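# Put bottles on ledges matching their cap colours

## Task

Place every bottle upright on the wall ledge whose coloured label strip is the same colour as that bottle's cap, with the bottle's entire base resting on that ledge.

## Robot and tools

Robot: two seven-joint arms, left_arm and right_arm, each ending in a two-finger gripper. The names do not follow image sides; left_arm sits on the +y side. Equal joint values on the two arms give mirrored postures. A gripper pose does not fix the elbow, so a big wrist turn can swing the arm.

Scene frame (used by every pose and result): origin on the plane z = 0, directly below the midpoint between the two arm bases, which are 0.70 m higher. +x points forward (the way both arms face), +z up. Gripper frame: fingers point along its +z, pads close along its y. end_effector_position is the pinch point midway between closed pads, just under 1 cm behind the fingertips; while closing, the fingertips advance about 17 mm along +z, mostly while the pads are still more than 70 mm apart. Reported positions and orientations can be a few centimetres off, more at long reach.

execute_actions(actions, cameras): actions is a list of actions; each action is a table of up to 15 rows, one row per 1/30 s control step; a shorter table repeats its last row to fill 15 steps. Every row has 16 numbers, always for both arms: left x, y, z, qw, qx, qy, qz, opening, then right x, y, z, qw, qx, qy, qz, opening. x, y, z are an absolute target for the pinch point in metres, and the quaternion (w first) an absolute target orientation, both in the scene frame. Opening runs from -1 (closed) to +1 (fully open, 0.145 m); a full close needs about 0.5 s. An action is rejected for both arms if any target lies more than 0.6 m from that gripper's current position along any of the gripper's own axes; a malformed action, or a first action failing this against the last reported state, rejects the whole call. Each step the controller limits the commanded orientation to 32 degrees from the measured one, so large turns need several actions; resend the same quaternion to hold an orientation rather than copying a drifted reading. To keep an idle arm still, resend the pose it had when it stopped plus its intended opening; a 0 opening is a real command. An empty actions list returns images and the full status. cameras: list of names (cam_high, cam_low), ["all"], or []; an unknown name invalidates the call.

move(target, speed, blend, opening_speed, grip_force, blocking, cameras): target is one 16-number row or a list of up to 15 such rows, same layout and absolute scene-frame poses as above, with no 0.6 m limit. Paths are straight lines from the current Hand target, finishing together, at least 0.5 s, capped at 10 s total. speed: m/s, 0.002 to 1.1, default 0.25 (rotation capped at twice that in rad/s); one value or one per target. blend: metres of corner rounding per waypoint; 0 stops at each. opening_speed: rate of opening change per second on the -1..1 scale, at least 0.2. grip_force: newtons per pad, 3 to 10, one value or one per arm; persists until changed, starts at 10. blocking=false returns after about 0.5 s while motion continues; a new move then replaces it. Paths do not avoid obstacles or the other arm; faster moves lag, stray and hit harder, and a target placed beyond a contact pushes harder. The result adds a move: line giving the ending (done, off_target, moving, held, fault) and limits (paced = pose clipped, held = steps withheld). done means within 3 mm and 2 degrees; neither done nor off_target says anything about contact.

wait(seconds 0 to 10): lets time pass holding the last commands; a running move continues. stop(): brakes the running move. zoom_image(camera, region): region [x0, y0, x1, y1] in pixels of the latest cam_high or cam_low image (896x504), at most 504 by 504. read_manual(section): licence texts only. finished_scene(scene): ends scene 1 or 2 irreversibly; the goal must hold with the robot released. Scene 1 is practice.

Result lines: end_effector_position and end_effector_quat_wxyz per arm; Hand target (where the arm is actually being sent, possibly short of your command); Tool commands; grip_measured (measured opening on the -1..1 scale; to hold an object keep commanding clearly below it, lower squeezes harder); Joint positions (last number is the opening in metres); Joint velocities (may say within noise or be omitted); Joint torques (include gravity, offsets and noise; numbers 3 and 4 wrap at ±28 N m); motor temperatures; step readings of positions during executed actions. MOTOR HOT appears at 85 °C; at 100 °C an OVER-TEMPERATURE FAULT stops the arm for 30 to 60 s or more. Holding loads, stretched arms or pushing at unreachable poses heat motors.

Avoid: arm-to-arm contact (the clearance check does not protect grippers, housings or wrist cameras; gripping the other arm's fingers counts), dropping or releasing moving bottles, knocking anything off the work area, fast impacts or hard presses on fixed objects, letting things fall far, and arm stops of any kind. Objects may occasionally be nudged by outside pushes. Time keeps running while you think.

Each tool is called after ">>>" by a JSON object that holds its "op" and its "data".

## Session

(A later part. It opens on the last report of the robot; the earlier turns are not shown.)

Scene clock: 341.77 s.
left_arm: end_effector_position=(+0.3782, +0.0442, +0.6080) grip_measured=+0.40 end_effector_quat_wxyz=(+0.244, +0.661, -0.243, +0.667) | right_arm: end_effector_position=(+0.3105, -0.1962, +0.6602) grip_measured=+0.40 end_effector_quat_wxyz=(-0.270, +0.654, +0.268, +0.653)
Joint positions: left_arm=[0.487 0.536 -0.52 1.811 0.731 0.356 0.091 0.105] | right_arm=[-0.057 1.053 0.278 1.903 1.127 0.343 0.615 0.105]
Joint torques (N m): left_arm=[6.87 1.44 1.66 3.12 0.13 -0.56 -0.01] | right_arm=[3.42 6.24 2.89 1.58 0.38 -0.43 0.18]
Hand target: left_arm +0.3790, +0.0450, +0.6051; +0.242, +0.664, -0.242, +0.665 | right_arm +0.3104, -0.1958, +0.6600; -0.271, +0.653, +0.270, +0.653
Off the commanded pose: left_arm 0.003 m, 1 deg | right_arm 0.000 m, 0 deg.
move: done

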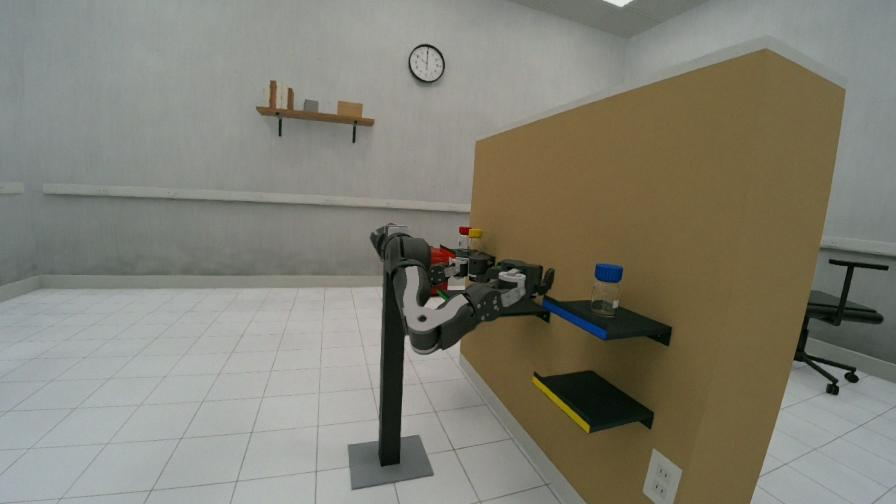

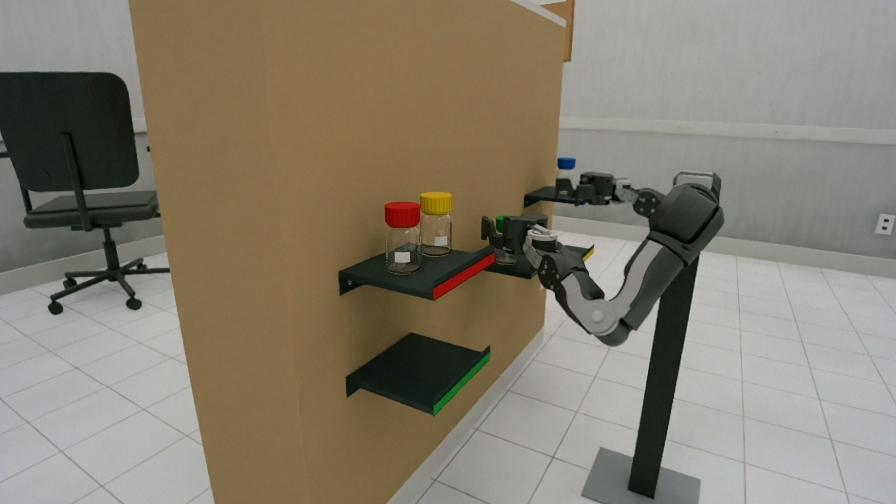

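>>> {"op": "move", "data": {"target": [[0.378,0.044,0.605,0.2418,0.6645,-0.2418,0.6645,-0.5,0.3104,-0.1958,0.6601,-0.2706,0.6533,0.2706,0.6533,0.4]], "speed": 0.1, "opening_speed": 1.0}}

Scene clock: 352.93 s.
left_arm: end_effector_position=(+0.3785, +0.0447, +0.6079) grip_measured=-0.28 end_effector_quat_wxyz=(+0.243, +0.661, -0.242, +0.667) | right_arm: end_effector_position=(+0.3105, -0.1962, +0.6602) grip_measured=+0.40 end_effector_quat_wxyz=(-0.270, +0.654, +0.268, +0.653)
Joint positions: left_arm=[0.487 0.536 -0.52 1.811 0.73 0.357 0.088 0.055] | right_arm=[-0.057 1.053 0.278 1.903 1.127 0.343 0.615 0.105]
Joint torques (N m): left_arm=[6.32 1.12 1.4 4.22 0.13 -0.53 -0.05] | right_arm=[3.36 6.26 3.06 1.51 0.39 -0.42 0.18]
Hand target: left_arm +0.3780, +0.0440, +0.6051; +0.242, +0.664, -0.242, +0.665 | right_arm +0.3104, -0.1958, +0.6600; -0.271, +0.653, +0.270, +0.653
Off the commanded pose: left_arm 0.003 m, 1 deg | right_arm 0.000 m, 0 deg.
move: done

>>> {"op": "move", "data": {"target": [[0.378,0.044,0.660,0.2418,0.6645,-0.2418,0.6645,-0.5,0.3104,-0.1958,0.6601,-0.2706,0.6533,0.2706,0.6533,0.4],[0.305,0.155,0.655,0.2706,0.6533,-0.2706,0.6533,-0.5,0.3104,-0.1958,0.6601,-0.2706,0.6533,0.2706,0.6533,0.4],[0.335,0.19,0.57,0.1228,0.6964,-0.1228,0.6964,-0.5,0.3104,-0.1958,0.6601,-0.2706,0.6533,0.2706,0.6533,0.4],[0.365,0.22,0.547,0,0.7071,0,0.7071,-0.5,0.3104,-0.1958,0.6601,-0.2706,0.6533,0.2706,0.6533,0.4],[0.385,0.40,0.547,-0.0616,0.7044,0.0616,0.7044,-0.5,0.3104,-0.1958,0.6601,-0.2706,0.6533,0.2706,0.6533,0.4]], "speed": [0.1,0.15,0.15,0.12,0.12], "blend": [0.01,0.02,0.01,0.01,0], "cameras": ["all"]}}

>>> {"op": "zoom_image", "data": {"camera": "cam_low", "region": [330, 210, 550, 430]}}

Scene clock: 382.73 s.
left_arm: end_effector_position=(+0.3845, +0.4002, +0.5447) grip_measured=-0.28 end_effector_quat_wxyz=(-0.063, +0.709, +0.062, +0.700) | right_arm: end_effector_position=(+0.3105, -0.1962, +0.6602) grip_measured=+0.40 end_effector_quat_wxyz=(-0.270, +0.654, +0.268, +0.653)
Joint positions: left_arm=[0.152 0.647 0.312 1.306 0.546 0.121 0.231 0.054] | right_arm=[-0.057 1.053 0.278 1.903 1.127 0.343 0.615 0.105]
Joint torques (N m): left_arm=[6.71 6.18 1.81 4.4 0.33 -0.94 0.22] | right_arm=[3.52 6.26 3.03 1.55 0.4 -0.44 0.16]
Hand target: left_arm +0.3850, +0.4000, +0.5469; -0.062, +0.704, +0.062, +0.704 | right_arm +0.3104, -0.1958, +0.6600; -0.271, +0.653, +0.270, +0.653
Off the commanded pose: left_arm 0.002 m, 1 deg | right_arm 0.000 m, 0 deg.
move: done

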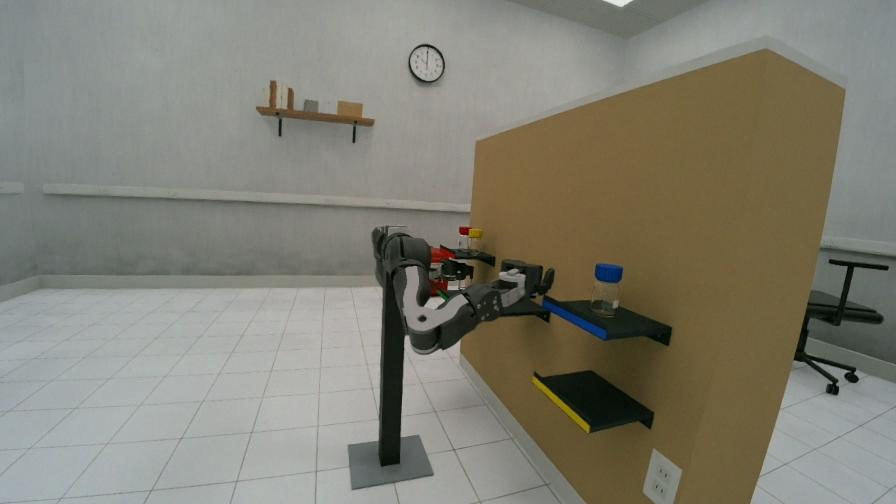

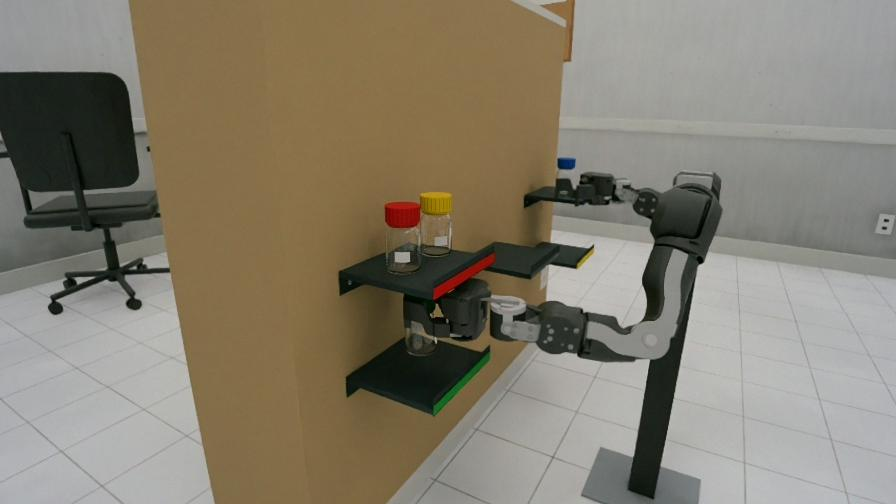

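Scaled by 2.291 from the camera's 896x504 image, which has a finer 1280x720 frame.

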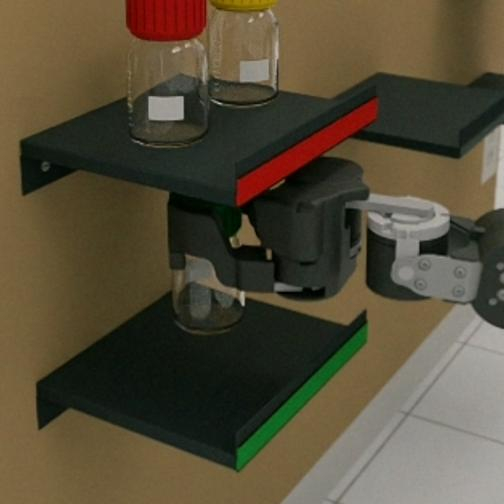

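>>> {"op": "move", "data": {"target": [[0.385,0.40,0.523,-0.0616,0.7044,0.0616,0.7044,-0.5,0.3104,-0.1958,0.6601,-0.2706,0.6533,0.2706,0.6533,0.4],[0.385,0.40,0.517,-0.0616,0.7044,0.0616,0.7044,-0.5,0.3104,-0.1958,0.6601,-0.2706,0.6533,0.2706,0.6533,0.4]], "speed": [0.06,0.03]}}

>>> {"op": "move", "data": {"target": [[0.385,0.40,0.512,-0.0616,0.7044,0.0616,0.7044,-0.5,0.3104,-0.1958,0.6601,-0.2706,0.6533,0.2706,0.6533,0.4]], "speed": 0.03}}

Scene clock: 393.60 s.
left_arm: end_effector_position=(+0.3840, +0.4015, +0.5166) grip_measured=-0.28 end_effector_quat_wxyz=(-0.064, +0.707, +0.063, +0.701) | right_arm: end_effector_position=(+0.3105, -0.1962, +0.6602) grip_measured=+0.40 end_effector_quat_wxyz=(-0.270, +0.654, +0.268, +0.653)
Joint positions: left_arm=[0.154 0.618 0.283 1.198 0.527 0 0.257 0.054] | right_arm=[-0.057 1.053 0.278 1.903 1.127 0.343 0.615 0.105]
Joint torques (N m): left_arm=[6.87 5.66 1.02 4.03 0.29 -0.94 0.23] | right_arm=[3.55 6.18 3 1.58 0.37 -0.43 0.17]
Hand target: left_arm +0.3849, +0.4000, +0.5170; -0.062, +0.704, +0.062, +0.704 | right_arm +0.3104, -0.1958, +0.6600; -0.271, +0.653, +0.270, +0.653
Off the commanded pose: left_arm 0.002 m, 1 deg | right_arm 0.000 m, 0 deg.
move: done

Scene clock: 394.33 s.
left_arm: end_effector_position=(+0.3846, +0.4017, +0.5158) grip_measured=-0.28 end_effector_quat_wxyz=(-0.066, +0.702, +0.061, +0.707) | right_arm: end_effector_position=(+0.3105, -0.1962, +0.6602) grip_measured=+0.40 end_effector_quat_wxyz=(-0.270, +0.654, +0.268, +0.653)
Joint positions: left_arm=[0.158 0.618 0.274 1.18 0.529 -0.032 0.259 0.054] | right_arm=[-0.057 1.053 0.278 1.903 1.127 0.343 0.615 0.105]
Joint torques (N m): left_arm=[6.13 5.34 0.68 3.52 0.33 -0.61 0.19] | right_arm=[3.47 6.29 2.96 1.52 0.36 -0.41 0.19]
Hand target: left_arm +0.3849, +0.4000, +0.5118; -0.062, +0.705, +0.062, +0.704 | right_arm +0.3104, -0.1958, +0.6600; -0.271, +0.653, +0.270, +0.653
Off the commanded pose: left_arm 0.004 m, 1 deg | right_arm 0.000 m, 0 deg.
move: off_target (left_arm)

>>> {"op": "move", "data": {"target": [[0.385,0.40,0.5148,-0.0616,0.7044,0.0616,0.7044,0.4,0.3104,-0.1958,0.6601,-0.2706,0.6533,0.2706,0.6533,0.4],[0.322,0.389,0.525,-0.0616,0.7044,0.0616,0.7044,0.4,0.3104,-0.1958,0.6601,-0.2706,0.6533,0.2706,0.6533,0.4],[0.325,0.19,0.55,0.0616,0.7044,-0.0616,0.7044,0.4,0.3104,-0.1958,0.6601,-0.2706,0.6533,0.2706,0.6533,0.4],[0.31,0.16,0.64,0.2706,0.6533,-0.2706,0.6533,0.4,0.3104,-0.1958,0.6601,-0.2706,0.6533,0.2706,0.6533,0.4]], "speed": [0.03,0.1,0.18,0.18], "blend": [0,0.01,0.02,0], "opening_speed": 0.8, "cameras": ["all"]}}

>>> {"op": "zoom_image", "data": {"camera": "cam_low", "region": [330, 210, 550, 430]}}

Scene clock: 423.87 s.
left_arm: end_effector_position=(+0.3101, +0.1603, +0.6426) grip_measured=+0.40 end_effector_quat_wxyz=(+0.268, +0.650, -0.270, +0.658) | right_arm: end_effector_position=(+0.3105, -0.1962, +0.6602) grip_measured=+0.40 end_effector_quat_wxyz=(-0.270, +0.654, +0.268, +0.653)
Joint positions: left_arm=[0.004 0.899 0.163 2 0.984 0.377 0.526 0.105] | right_arm=[-0.057 1.053 0.278 1.903 1.127 0.343 0.615 0.105]
Joint torques (N m): left_arm=[4.21 5.31 1.51 2.04 0.45 -0.44 0.22] | right_arm=[3.44 6.29 3.04 1.5 0.39 -0.45 0.15]
Hand target: left_arm +0.3100, +0.1600, +0.6401; +0.271, +0.653, -0.271, +0.653 | right_arm +0.3104, -0.1958, +0.6600; -0.271, +0.653, +0.270, +0.653
Off the commanded pose: left_arm 0.003 m, 1 deg | right_arm 0.000 m, 0 deg.
move: done

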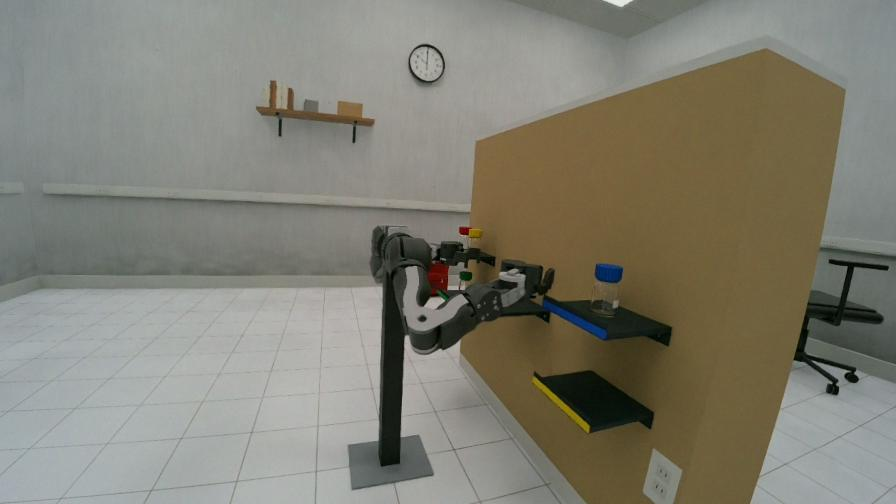

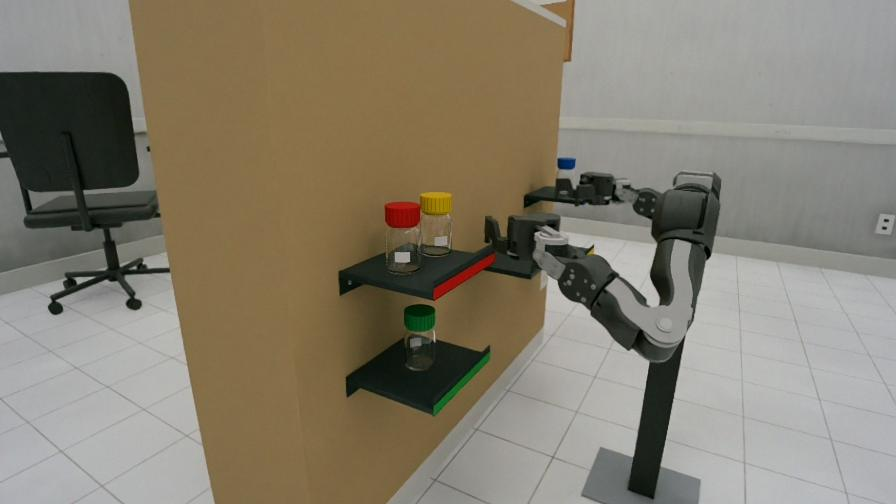

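Scaled by 2.291 from the camera's 896x504 image, which has a finer 1280x720 frame.

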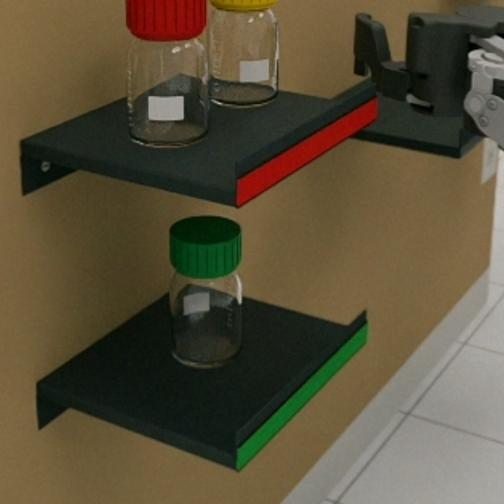

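>>> {"op": "move", "data": {"target": [[0.31,0.17,0.74,0.2706,0.6533,-0.2706,0.6533,0.25,0.3104,-0.1958,0.6601,-0.2706,0.6533,0.2706,0.6533,0.4],[0.31,0.18,0.825,0.2706,0.6533,-0.2706,0.6533,0.25,0.3104,-0.1958,0.6601,-0.2706,0.6533,0.2706,0.6533,0.4],[0.345,0.27,0.825,0.0616,0.7044,-0.0616,0.7044,0.25,0.3104,-0.1958,0.6601,-0.2706,0.6533,0.2706,0.6533,0.4],[0.389,0.338,0.82,0,0.7071,0,0.7071,0.25,0.3104,-0.1958,0.6601,-0.2706,0.6533,0.2706,0.6533,0.4]], "speed": 0.18, "blend": [0.02,0.02,0.01,0], "cameras": ["all"]}}

>>> {"op": "zoom_image", "data": {"camera": "cam_low", "region": [360, 110, 560, 290]}}

>>> {"op": "zoom_image", "data": {"camera": "cam_high", "region": [420, 170, 560, 280]}}

Scene clock: 440.23 s.
left_arm: end_effector_position=(+0.3884, +0.3397, +0.8203) grip_measured=+0.25 end_effector_quat_wxyz=(-0.002, +0.707, +0.003, +0.707) | right_arm: end_effector_position=(+0.3105, -0.1962, +0.6602) grip_measured=+0.40 end_effector_quat_wxyz=(-0.270, +0.654, +0.268, +0.653)
Joint positions: left_arm=[1.222 1.222 -0.46 1.516 1.356 0.764 -0.147 0.094] | right_arm=[-0.057 1.053 0.278 1.903 1.127 0.343 0.615 0.105]
Joint torques (N m): left_arm=[6.84 1.99 2.21 1.32 0.05 -0.69 0.22] | right_arm=[3.6 6.24 3.07 1.58 0.37 -0.43 0.18]
Hand target: left_arm +0.3890, +0.3380, +0.8200; +0.000, +0.707, +0.000, +0.707 | right_arm +0.3104, -0.1958, +0.6600; -0.271, +0.653, +0.270, +0.653
Off the commanded pose: left_arm 0.002 m, 0 deg | right_arm 0.000 m, 0 deg.
move: done

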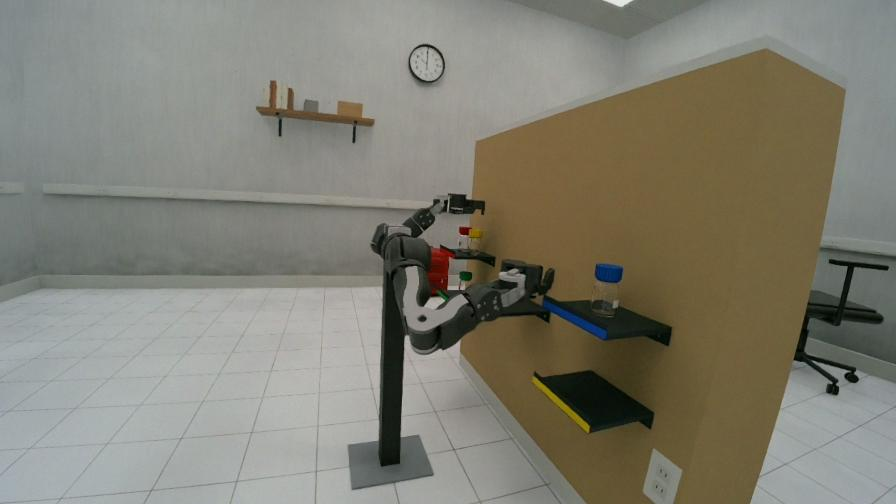

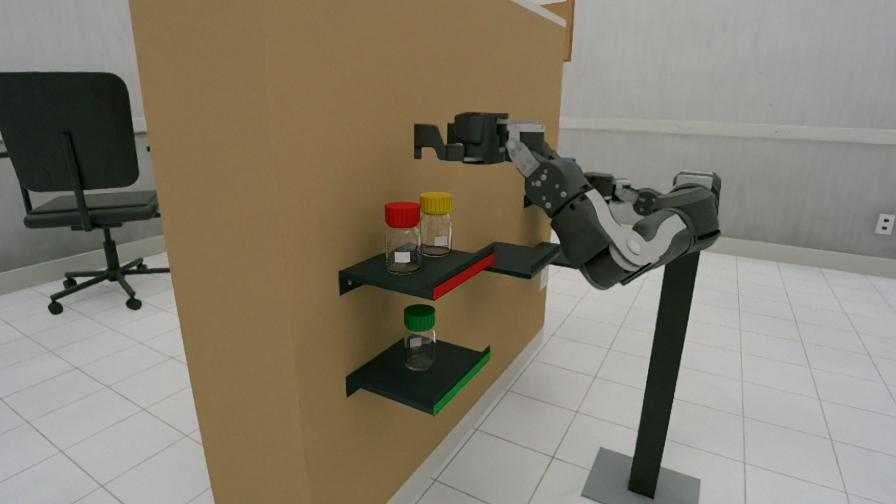

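Scaled by 2.520 from the camera's 896x504 image, which has a finer 1280x720 frame.

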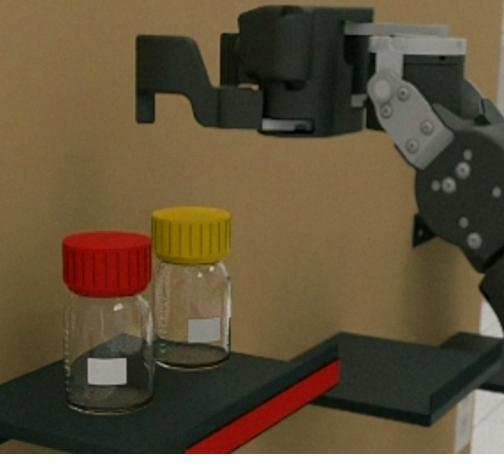

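Scaled by 3.600 from the camera's 896x504 image, which has a finer 1280x720 frame.

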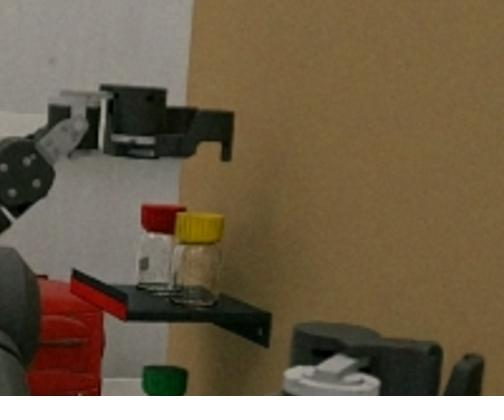

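>>> {"op": "move", "data": {"target": [[0.389,0.337,0.703,0,0.7071,0,0.7071,0.25,0.3104,-0.1958,0.6601,-0.2706,0.6533,0.2706,0.6533,0.4]], "speed": 0.08, "cameras": ["all"]}}

>>> {"op": "zoom_image", "data": {"camera": "cam_low", "region": [360, 110, 560, 290]}}

>>> {"op": "zoom_image", "data": {"camera": "cam_high", "region": [420, 170, 560, 280]}}

Scene clock: 465.70 s.
left_arm: end_effector_position=(+0.3892, +0.3366, +0.7030) grip_measured=+0.25 end_effector_quat_wxyz=(+0.002, +0.707, +0.000, +0.707) | right_arm: end_effector_position=(+0.3105, -0.1962, +0.6602) grip_measured=+0.40 end_effector_quat_wxyz=(-0.270, +0.654, +0.268, +0.653)
Joint positions: left_arm=[0.508 1.428 -0.367 1.679 1.464 0.157 -0.158 0.094] | right_arm=[-0.057 1.053 0.278 1.903 1.127 0.343 0.615 0.105]
Joint torques (N m): left_arm=[5.47 6.61 3.49 1.21 0.02 -0.7 -0.02] | right_arm=[3.52 6.32 3.17 1.57 0.39 -0.44 0.13]
Hand target: left_arm +0.3890, +0.3370, +0.7031; +0.000, +0.707, +0.000, +0.707 | right_arm +0.3104, -0.1958, +0.6600; -0.271, +0.653, +0.270, +0.653
Off the commanded pose: left_arm 0.000 m, 0 deg | right_arm 0.000 m, 0 deg.
move: done

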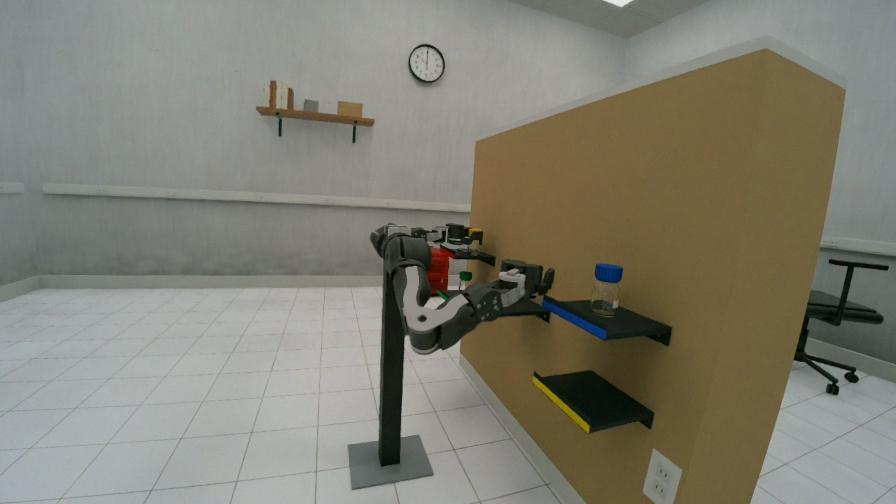

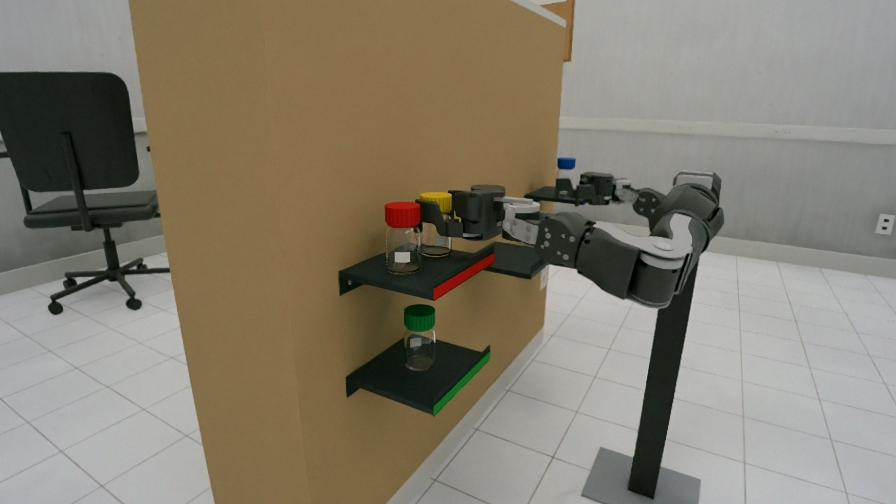

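Scaled by 2.520 from the camera's 896x504 image, which has a finer 1280x720 frame.

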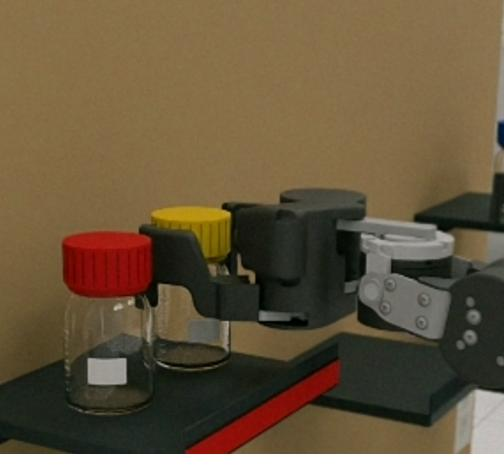

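Scaled by 3.600 from the camera's 896x504 image, which has a finer 1280x720 frame.

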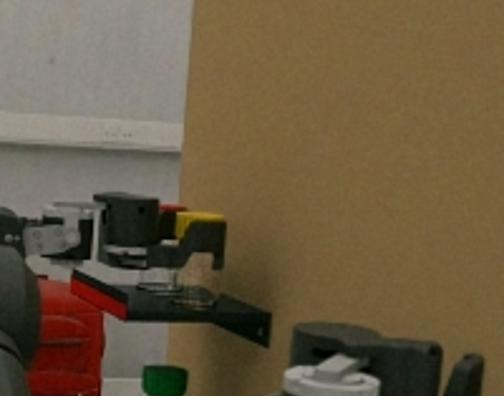

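>>> {"op": "move", "data": {"target": [[0.389,0.337,0.703,0,0.7071,0,0.7071,-0.5,0.3104,-0.1958,0.6601,-0.2706,0.6533,0.2706,0.6533,0.4],[0.387,0.335,0.79,0,0.7071,0,0.7071,-0.5,0.3104,-0.1958,0.6601,-0.2706,0.6533,0.2706,0.6533,0.4],[0.335,0.20,0.78,0.183,0.683,-0.183,0.683,-0.5,0.3104,-0.1958,0.6601,-0.2706,0.6533,0.2706,0.6533,0.4],[0.385,0.01,0.71,0.2418,0.6645,-0.2418,0.6645,-0.5,0.3104,-0.1958,0.6601,-0.2706,0.6533,0.2706,0.6533,0.4],[0.385,0.01,0.618,0.2418,0.6645,-0.2418,0.6645,-0.5,0.3104,-0.1958,0.6601,-0.2706,0.6533,0.2706,0.6533,0.4]], "speed": [0.1,0.08,0.15,0.15,0.1], "blend": [0,0.01,0.02,0.01,0], "opening_speed": 1.0, "cameras": ["all"]}}

>>> {"op": "move", "data": {"target": [[0.385,0.01,0.609,0.2418,0.6645,-0.2418,0.6645,-0.5,0.3104,-0.1958,0.6601,-0.2706,0.6533,0.2706,0.6533,0.4]], "speed": 0.03}}

Scene clock: 490.73 s.
left_arm: end_effector_position=(+0.3850, +0.0104, +0.6157) grip_measured=-0.26 end_effector_quat_wxyz=(+0.239, +0.669, -0.242, +0.661) | right_arm: end_effector_position=(+0.3105, -0.1962, +0.6602) grip_measured=+0.40 end_effector_quat_wxyz=(-0.270, +0.654, +0.268, +0.653)
Joint positions: left_arm=[0.712 0.555 -0.814 1.783 0.901 0.306 -0.15 0.056] | right_arm=[-0.057 1.053 0.278 1.903 1.127 0.343 0.615 0.105]
Joint torques (N m): left_arm=[8.35 0.46 2.82 3.26 -0.04 -0.98 0.22] | right_arm=[3.49 6.11 3 1.57 0.36 -0.43 0.15]
Hand target: left_arm +0.3850, +0.0100, +0.6180; +0.242, +0.665, -0.242, +0.664 | right_arm +0.3104, -0.1958, +0.6600; -0.271, +0.653, +0.270, +0.653
Off the commanded pose: left_arm 0.002 m, 1 deg | right_arm 0.000 m, 0 deg.
move: done

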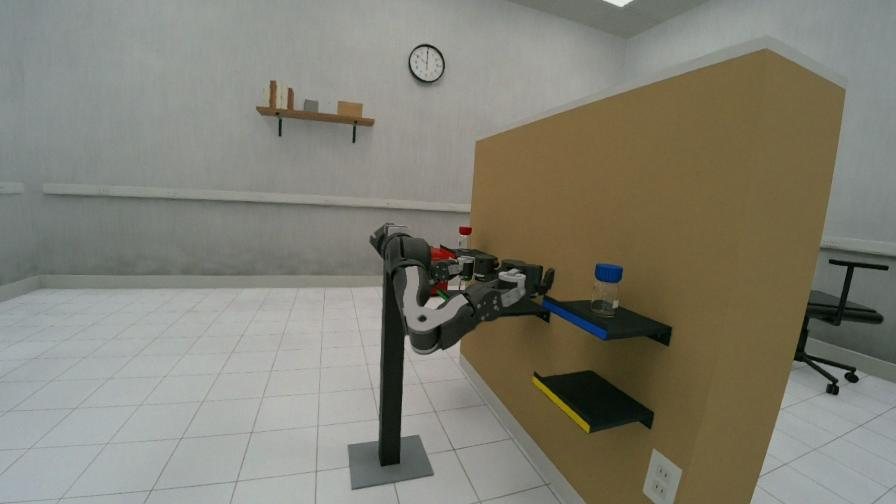

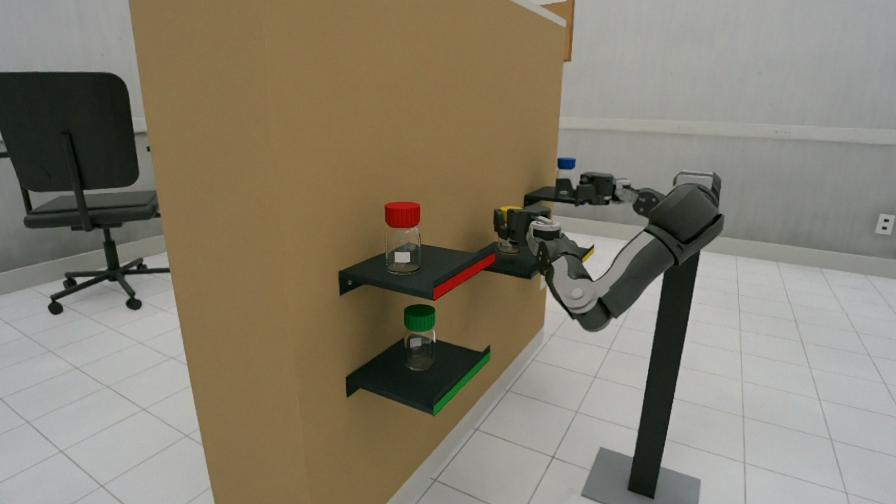

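Scene clock: 491.47 s.
left_arm: end_effector_position=(+0.3854, +0.0112, +0.6092) grip_measured=-0.26 end_effector_quat_wxyz=(+0.239, +0.667, -0.242, +0.663) | right_arm: end_effector_position=(+0.3105, -0.1962, +0.6602) grip_measured=+0.40 end_effector_quat_wxyz=(-0.270, +0.654, +0.268, +0.653)
Joint positions: left_arm=[0.693 0.554 -0.818 1.769 0.879 0.277 -0.137 0.056] | right_arm=[-0.057 1.053 0.278 1.903 1.127 0.343 0.615 0.105]
Joint torques (N m): left_arm=[7.48 0.12 2.19 2.99 0 -0.98 0.2] | right_arm=[3.36 6.11 3.07 1.57 0.38 -0.43 0.16]
Hand target: left_arm +0.3849, +0.0099, +0.6090; +0.242, +0.664, -0.242, +0.664 | right_arm +0.3104, -0.1958, +0.6600; -0.271, +0.653, +0.270, +0.653
Off the commanded pose: left_arm 0.001 m, 0 deg | right_arm 0.000 m, 0 deg.
move: done

>>> {"op": "move", "data": {"target": [[0.385,0.01,0.605,0.2418,0.6645,-0.2418,0.6645,-0.5,0.3104,-0.1958,0.6601,-0.2706,0.6533,0.2706,0.6533,0.4]], "speed": 0.03}}

>>> {"op": "move", "data": {"target": [[0.385,0.01,0.601,0.2418,0.6645,-0.2418,0.6645,-0.5,0.3104,-0.1958,0.6601,-0.2706,0.6533,0.2706,0.6533,0.4]], "speed": 0.03}}

Scene clock: 499.37 s.
left_arm: end_effector_position=(+0.3856, +0.0113, +0.6058) grip_measured=-0.26 end_effector_quat_wxyz=(+0.238, +0.666, -0.242, +0.664) | right_arm: end_effector_position=(+0.3105, -0.1962, +0.6602) grip_measured=+0.40 end_effector_quat_wxyz=(-0.270, +0.654, +0.268, +0.653)
Joint positions: left_arm=[0.683 0.553 -0.819 1.761 0.868 0.264 -0.132 0.056] | right_arm=[-0.057 1.053 0.278 1.903 1.127 0.343 0.615 0.105]
Joint torques (N m): left_arm=[7.35 0.12 2.11 2.97 -0.04 -0.98 0.22] | right_arm=[3.39 6.03 3.11 1.51 0.4 -0.44 0.19]
Motor temperatures (°C): left_arm=[25 24 25 21 21 26 21] | right_arm=[22 26 24 19 20 20 21]
Hand target: left_arm +0.3850, +0.0100, +0.6051; +0.242, +0.664, -0.242, +0.665 | right_arm +0.3104, -0.1958, +0.6600; -0.271, +0.653, +0.270, +0.653
Off the commanded pose: left_arm 0.002 m, 0 deg | right_arm 0.000 m, 0 deg.
move: done

Scene clock: 500.07 s.
left_arm: end_effector_position=(+0.3856, +0.0114, +0.6023) grip_measured=-0.26 end_effector_quat_wxyz=(+0.239, +0.666, -0.241, +0.664) | right_arm: end_effector_position=(+0.3105, -0.1962, +0.6602) grip_measured=+0.40 end_effector_quat_wxyz=(-0.270, +0.654, +0.268, +0.653)
Joint positions: left_arm=[0.673 0.551 -0.821 1.754 0.858 0.25 -0.126 0.056] | right_arm=[-0.057 1.053 0.278 1.903 1.127 0.343 0.615 0.105]
Joint torques (N m): left_arm=[7.24 0.15 1.99 2.95 -0.02 -0.95 0.22] | right_arm=[3.6 6.24 3.04 1.5 0.4 -0.43 0.19]
Hand target: left_arm +0.3850, +0.0100, +0.6011; +0.242, +0.664, -0.242, +0.665 | right_arm +0.3104, -0.1958, +0.6600; -0.271, +0.653, +0.270, +0.653
Off the commanded pose: left_arm 0.002 m, 0 deg | right_arm 0.000 m, 0 deg.
move: done

>>> {"op": "move", "data": {"target": [[0.385,0.01,0.597,0.2418,0.6645,-0.2418,0.6645,-0.5,0.3104,-0.1958,0.6601,-0.2706,0.6533,0.2706,0.6533,0.4]], "speed": 0.03, "cameras": ["cam_low"]}}

Scene clock: 505.50 s.
left_arm: end_effector_position=(+0.3858, +0.0108, +0.6017) grip_measured=-0.26 end_effector_quat_wxyz=(+0.240, +0.661, -0.240, +0.669) | right_arm: end_effector_position=(+0.3105, -0.1962, +0.6602) grip_measured=+0.40 end_effector_quat_wxyz=(-0.270, +0.654, +0.268, +0.653)
Joint positions: left_arm=[0.671 0.551 -0.829 1.747 0.853 0.224 -0.125 0.056] | right_arm=[-0.057 1.053 0.278 1.903 1.127 0.343 0.615 0.105]
Joint torques (N m): left_arm=[6.84 0.75 1.52 2.76 0.07 -0.68 0.22] | right_arm=[3.39 6.24 3.04 1.48 0.37 -0.42 0.14]
Hand target: left_arm +0.3850, +0.0100, +0.5971; +0.242, +0.664, -0.242, +0.665 | right_arm +0.3104, -0.1958, +0.6600; -0.271, +0.653, +0.270, +0.653
Off the commanded pose: left_arm 0.005 m, 1 deg | right_arm 0.000 m, 0 deg.
move: off_target (left_arm)
Images, in order (width x height): cam_low 896x504.

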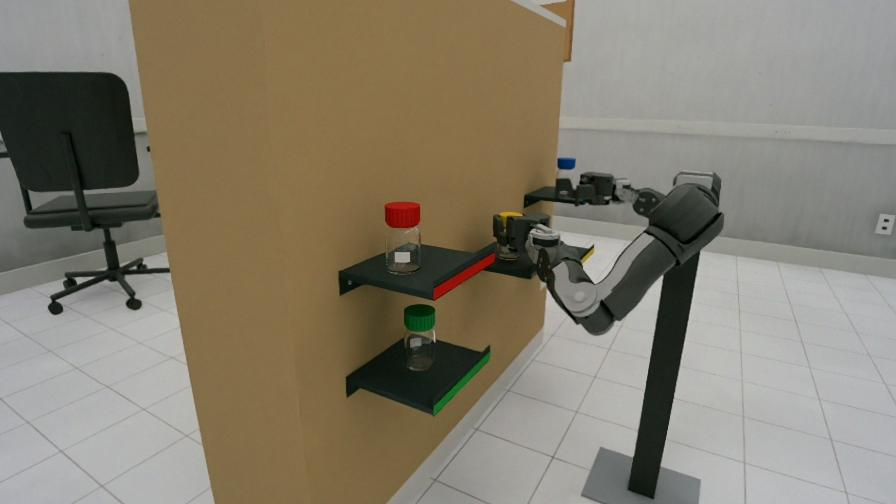

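>>> {"op": "move", "data": {"target": [[0.385,0.01,0.6008,0.2418,0.6645,-0.2418,0.6645,0.3,0.3104,-0.1958,0.6601,-0.2706,0.6533,0.2706,0.6533,0.4],[0.30,0.082,0.612,0.2418,0.6645,-0.2418,0.6645,0.3,0.3104,-0.1958,0.6601,-0.2706,0.6533,0.2706,0.6533,0.4],[0.305,0.16,0.62,0.2706,0.6533,-0.2706,0.6533,0.3,0.3104,-0.1958,0.6601,-0.2706,0.6533,0.2706,0.6533,0.4],[0.32,0.20,0.57,0.0923,0.7010,-0.0923,0.7010,0.3,0.31,-0.16,0.62,-0.2706,0.6533,0.2706,0.6533,0.4],[0.285,0.27,0.57,0,0.7071,0,0.7071,0.3,0.293,-0.066,0.609,-0.2418,0.6645,0.2418,0.6645,0.4]], "speed": [0.03,0.12,0.18,0.18,0.15], "blend": [0,0.01,0.02,0.01,0], "opening_speed": 0.8, "cameras": ["all"]}}

>>> {"op": "zoom_image", "data": {"camera": "cam_low", "region": [460, 170, 620, 310]}}

>>> {"op": "zoom_image", "data": {"camera": "cam_high", "region": [440, 220, 580, 330]}}

Scene clock: 526.77 s.
left_arm: end_effector_position=(+0.2856, +0.2698, +0.5708) grip_measured=+0.30 end_effector_quat_wxyz=(-0.001, +0.706, -0.003, +0.708) | right_arm: end_effector_position=(+0.2923, -0.0654, +0.6094) grip_measured=+0.40 end_effector_quat_wxyz=(-0.245, +0.663, +0.242, +0.665)
Joint positions: left_arm=[-0.302 1.7 -0.567 2.131 1.124 -0.786 -0.729 0.098] | right_arm=[0.038 0.635 -0.248 2.239 0.699 0.422 0.09 0.105]
Joint torques (N m): left_arm=[3.68 5.24 1.2 2.09 -0.1 -0.58 0.02] | right_arm=[3.23 2.23 2 3.3 0.1 -0.32 -0.17]
Hand target: left_arm +0.2850, +0.2700, +0.5700; +0.000, +0.707, +0.000, +0.707 | right_arm +0.2930, -0.0660, +0.6090; -0.242, +0.665, +0.242, +0.664
Off the commanded pose: left_arm 0.001 m, 0 deg | right_arm 0.001 m, 0 deg.
joint sent to its limit (left arm) — joint 6 (wrist pitch), lower limit. The joint targets still meet the commanded pose.
move: done

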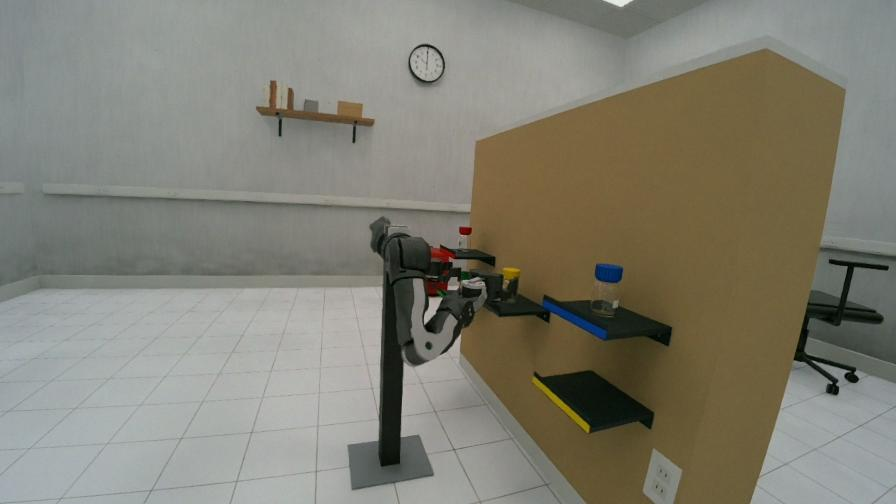

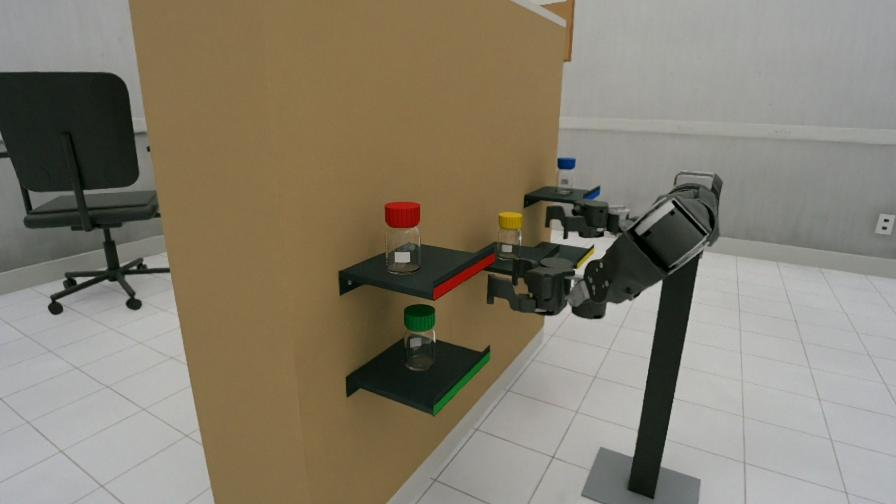

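Scaled by 3.150 from the camera's 896x504 image, which has a finer 1280x720 frame.

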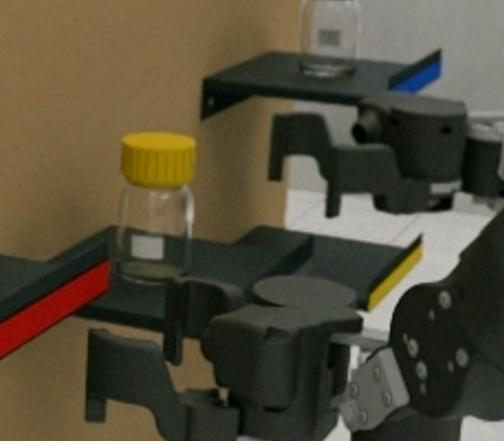

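Scaled by 3.600 from the camera's 896x504 image, which has a finer 1280x720 frame.

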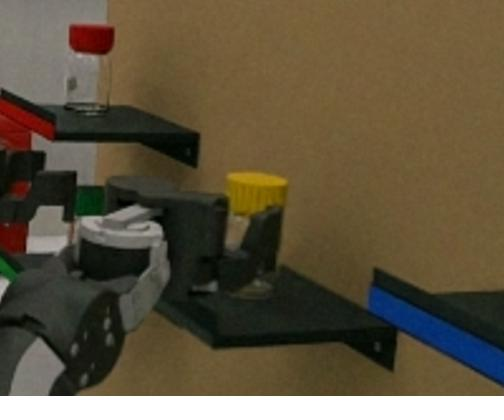

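>>> {"op": "move", "data": {"target": [[0.2856,0.2698,0.5708,0,0.7071,0,0.7071,0.3,0.387,0.0115,0.607,-0.2418,0.6645,0.2418,0.6645,0.4]], "speed": 0.1, "cameras": ["all"]}}

>>> {"op": "zoom_image", "data": {"camera": "cam_low", "region": [460, 170, 620, 310]}}

>>> {"op": "zoom_image", "data": {"camera": "cam_high", "region": [440, 220, 580, 330]}}

Scene clock: 537.80 s.
left_arm: end_effector_position=(+0.2856, +0.2700, +0.5706) grip_measured=+0.30 end_effector_quat_wxyz=(+0.000, +0.707, -0.001, +0.707) | right_arm: end_effector_position=(+0.3877, +0.0103, +0.6075) grip_measured=+0.40 end_effector_quat_wxyz=(-0.241, +0.666, +0.240, +0.664)
Joint positions: left_arm=[-0.302 1.7 -0.567 2.132 1.128 -0.786 -0.729 0.098] | right_arm=[0.529 0.266 -0.554 1.728 0.536 0.453 0.046 0.105]
Joint torques (N m): left_arm=[3.52 5.66 2.09 2.18 -0.07 -0.5 0.06] | right_arm=[5.58 -0.49 1.39 3.36 0.09 -0.56 0.04]
Hand target: left_arm +0.2856, +0.2698, +0.5708; +0.000, +0.707, +0.000, +0.707 | right_arm +0.3870, +0.0114, +0.6068; -0.242, +0.665, +0.242, +0.664
Off the commanded pose: left_arm 0.000 m, 0 deg | right_arm 0.001 m, 0 deg.
move: done

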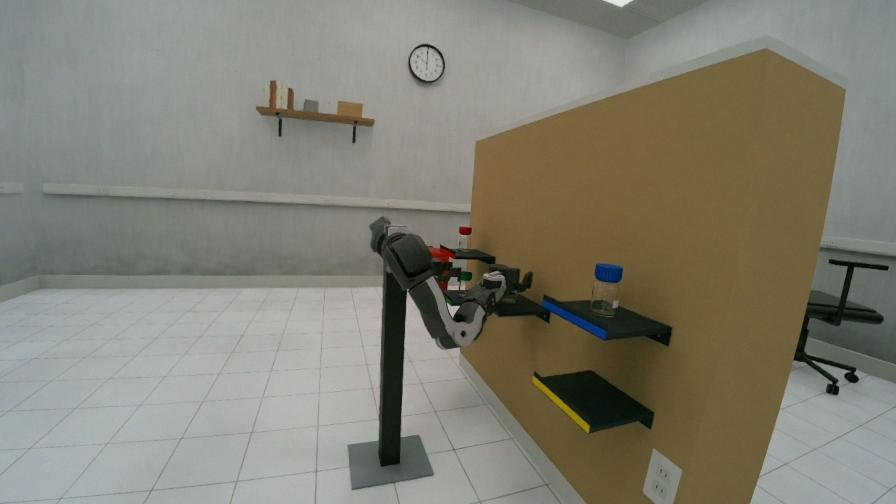

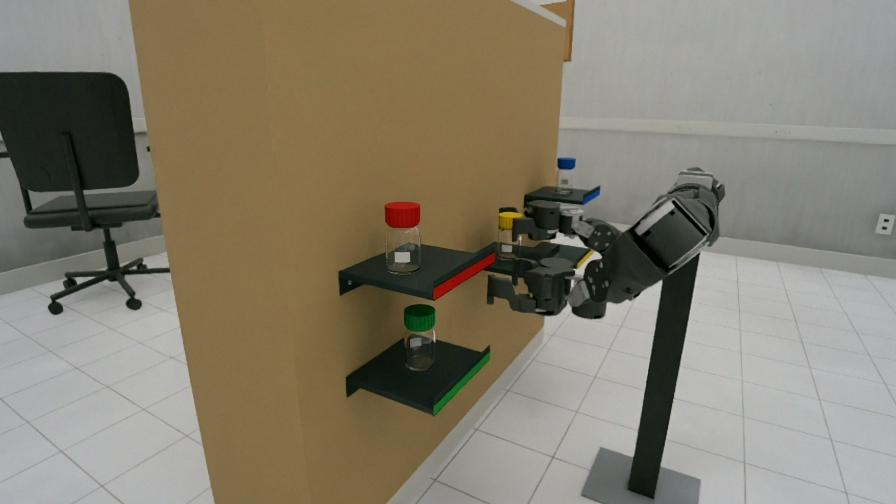

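Scaled by 3.150 from the camera's 896x504 image, which has a finer 1280x720 frame.

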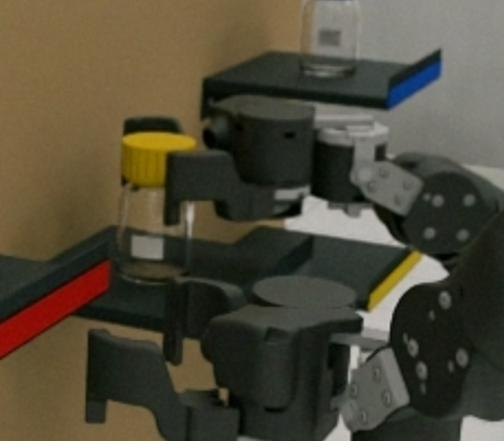

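Scaled by 3.600 from the camera's 896x504 image, which has a finer 1280x720 frame.

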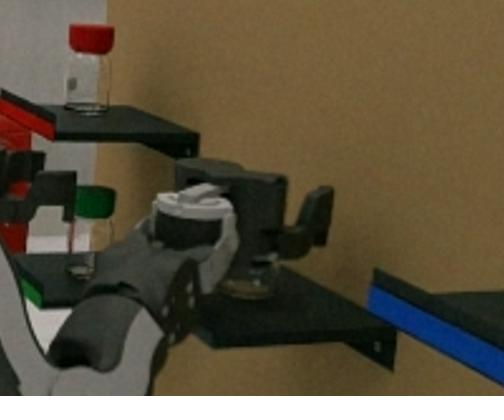

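>>> {"op": "move", "data": {"target": [[0.2856,0.2698,0.5708,0,0.7071,0,0.7071,0.3,0.387,0.0115,0.607,-0.2418,0.6645,0.2418,0.6645,-0.5],[0.2856,0.2698,0.5708,0,0.7071,0,0.7071,0.3,0.387,0.0115,0.664,-0.2418,0.6645,0.2418,0.6645,-0.5],[0.2856,0.2698,0.5708,0,0.7071,0,0.7071,0.3,0.305,-0.155,0.66,-0.2706,0.6533,0.2706,0.6533,-0.5],[0.2856,0.2698,0.5708,0,0.7071,0,0.7071,0.3,0.335,-0.19,0.575,-0.1228,0.6964,0.1228,0.6964,-0.5],[0.2856,0.2698,0.5708,0,0.7071,0,0.7071,0.3,0.365,-0.22,0.552,0,0.7071,0,0.7071,-0.5],[0.2856,0.2698,0.5708,0,0.7071,0,0.7071,0.3,0.385,-0.405,0.552,0.0616,0.7044,-0.0616,0.7044,-0.5]], "speed": [0.1,0.1,0.15,0.15,0.12,0.12], "blend": [0,0.01,0.02,0.01,0.01,0], "opening_speed": 1.0, "cameras": ["all"]}}

>>> {"op": "zoom_image", "data": {"camera": "cam_high", "region": [500, 230, 700, 450]}}

Scene clock: 562.93 s.
left_arm: end_effector_position=(+0.2856, +0.2700, +0.5706) grip_measured=+0.30 end_effector_quat_wxyz=(+0.000, +0.707, -0.001, +0.707) | right_arm: end_effector_position=(+0.3845, -0.4056, +0.5485) grip_measured=-0.29 end_effector_quat_wxyz=(+0.063, +0.710, -0.063, +0.698)
Joint positions: left_arm=[-0.302 1.7 -0.567 2.132 1.128 -0.786 -0.729 0.098] | right_arm=[0.214 0.556 0.444 1.295 0.383 0.188 0.348 0.054]
Joint torques (N m): left_arm=[3.49 5.63 2.09 2.18 -0.07 -0.5 0.06] | right_arm=[5 6.08 1.99 4.16 0.46 -0.75 0.17]
Hand target: left_arm +0.2856, +0.2698, +0.5708; +0.000, +0.707, +0.000, +0.707 | right_arm +0.3850, -0.4050, +0.5520; +0.062, +0.704, -0.062, +0.704
Off the commanded pose: left_arm 0.000 m, 0 deg | right_arm 0.004 m, 1 deg.
move: off_target (right_arm)

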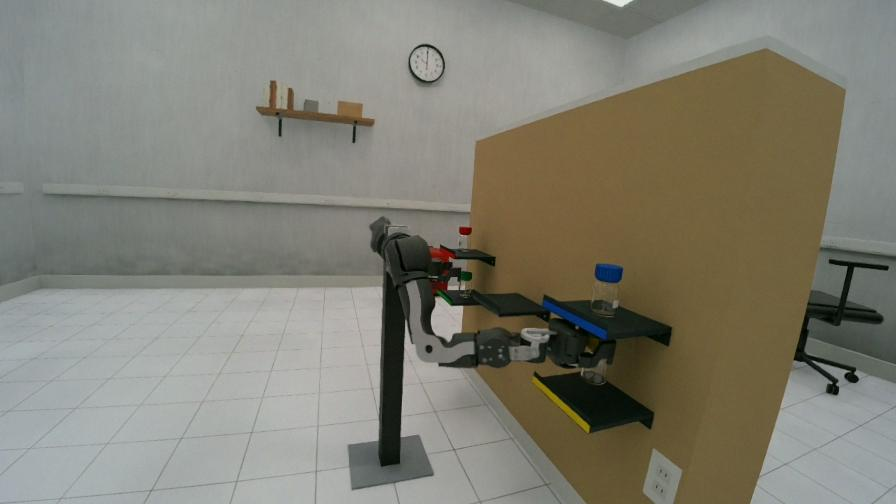

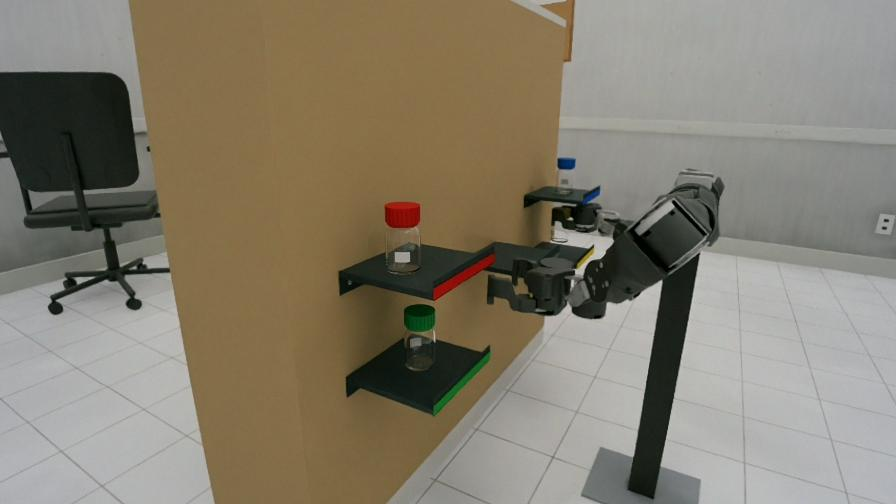

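Scaled by 2.291 from the camera's 896x504 image, which has a finer 1280x720 frame.

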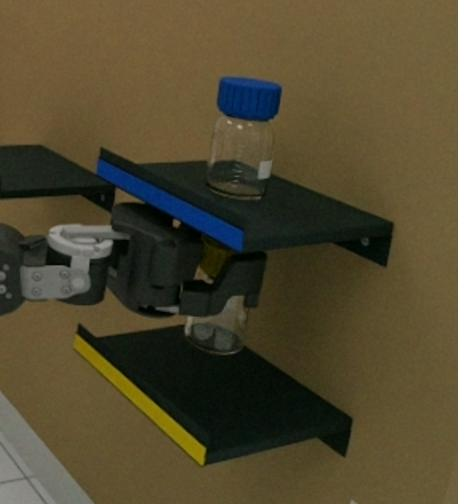

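>>> {"op": "move", "data": {"target": [[0.2856,0.2698,0.5708,0,0.7071,0,0.7071,0.3,0.385,-0.405,0.525,0.0616,0.7044,-0.0616,0.7044,-0.5],[0.2856,0.2698,0.5708,0,0.7071,0,0.7071,0.3,0.385,-0.405,0.517,0.0616,0.7044,-0.0616,0.7044,-0.5]], "speed": [0.06,0.03]}}

>>> {"op": "move", "data": {"target": [[0.2856,0.2698,0.5708,0,0.7071,0,0.7071,0.3,0.385,-0.405,0.513,0.0616,0.7044,-0.0616,0.7044,-0.5]], "speed": 0.03}}

Scene clock: 572.43 s.
left_arm: end_effector_position=(+0.2856, +0.2700, +0.5706) grip_measured=+0.30 end_effector_quat_wxyz=(+0.000, +0.707, -0.001, +0.707) | right_arm: end_effector_position=(+0.3838, -0.4067, +0.5145) grip_measured=-0.29 end_effector_quat_wxyz=(+0.063, +0.709, -0.065, +0.700)
Joint positions: left_arm=[-0.302 1.7 -0.567 2.132 1.128 -0.786 -0.729 0.098] | right_arm=[0.212 0.519 0.434 1.169 0.357 0.044 0.378 0.054]
Joint torques (N m): left_arm=[3.52 5.63 2.1 2.19 -0.07 -0.5 0.06] | right_arm=[5.1 5.82 0.99 4.12 0.37 -0.72 0.2]
Hand target: left_arm +0.2856, +0.2698, +0.5708; +0.000, +0.707, +0.000, +0.707 | right_arm +0.3850, -0.4050, +0.5170; +0.062, +0.704, -0.062, +0.704
Off the commanded pose: left_arm 0.000 m, 0 deg | right_arm 0.003 m, 1 deg.
move: done

Scene clock: 573.13 s.
left_arm: end_effector_position=(+0.2856, +0.2700, +0.5706) grip_measured=+0.30 end_effector_quat_wxyz=(+0.000, +0.707, -0.001, +0.707) | right_arm: end_effector_position=(+0.3837, -0.4070, +0.5113) grip_measured=-0.29 end_effector_quat_wxyz=(+0.064, +0.708, -0.065, +0.700)
Joint positions: left_arm=[-0.302 1.7 -0.567 2.132 1.128 -0.786 -0.729 0.098] | right_arm=[0.213 0.516 0.434 1.154 0.352 0.027 0.382 0.054]
Joint torques (N m): left_arm=[3.52 5.63 2.1 2.19 -0.07 -0.5 0.06] | right_arm=[5.26 5.68 0.84 3.88 0.39 -0.73 0.19]
Hand target: left_arm +0.2856, +0.2698, +0.5708; +0.000, +0.707, +0.000, +0.707 | right_arm +0.3850, -0.4050, +0.5130; +0.062, +0.704, -0.062, +0.704
Off the commanded pose: left_arm 0.000 m, 0 deg | right_arm 0.003 m, 1 deg.
move: done


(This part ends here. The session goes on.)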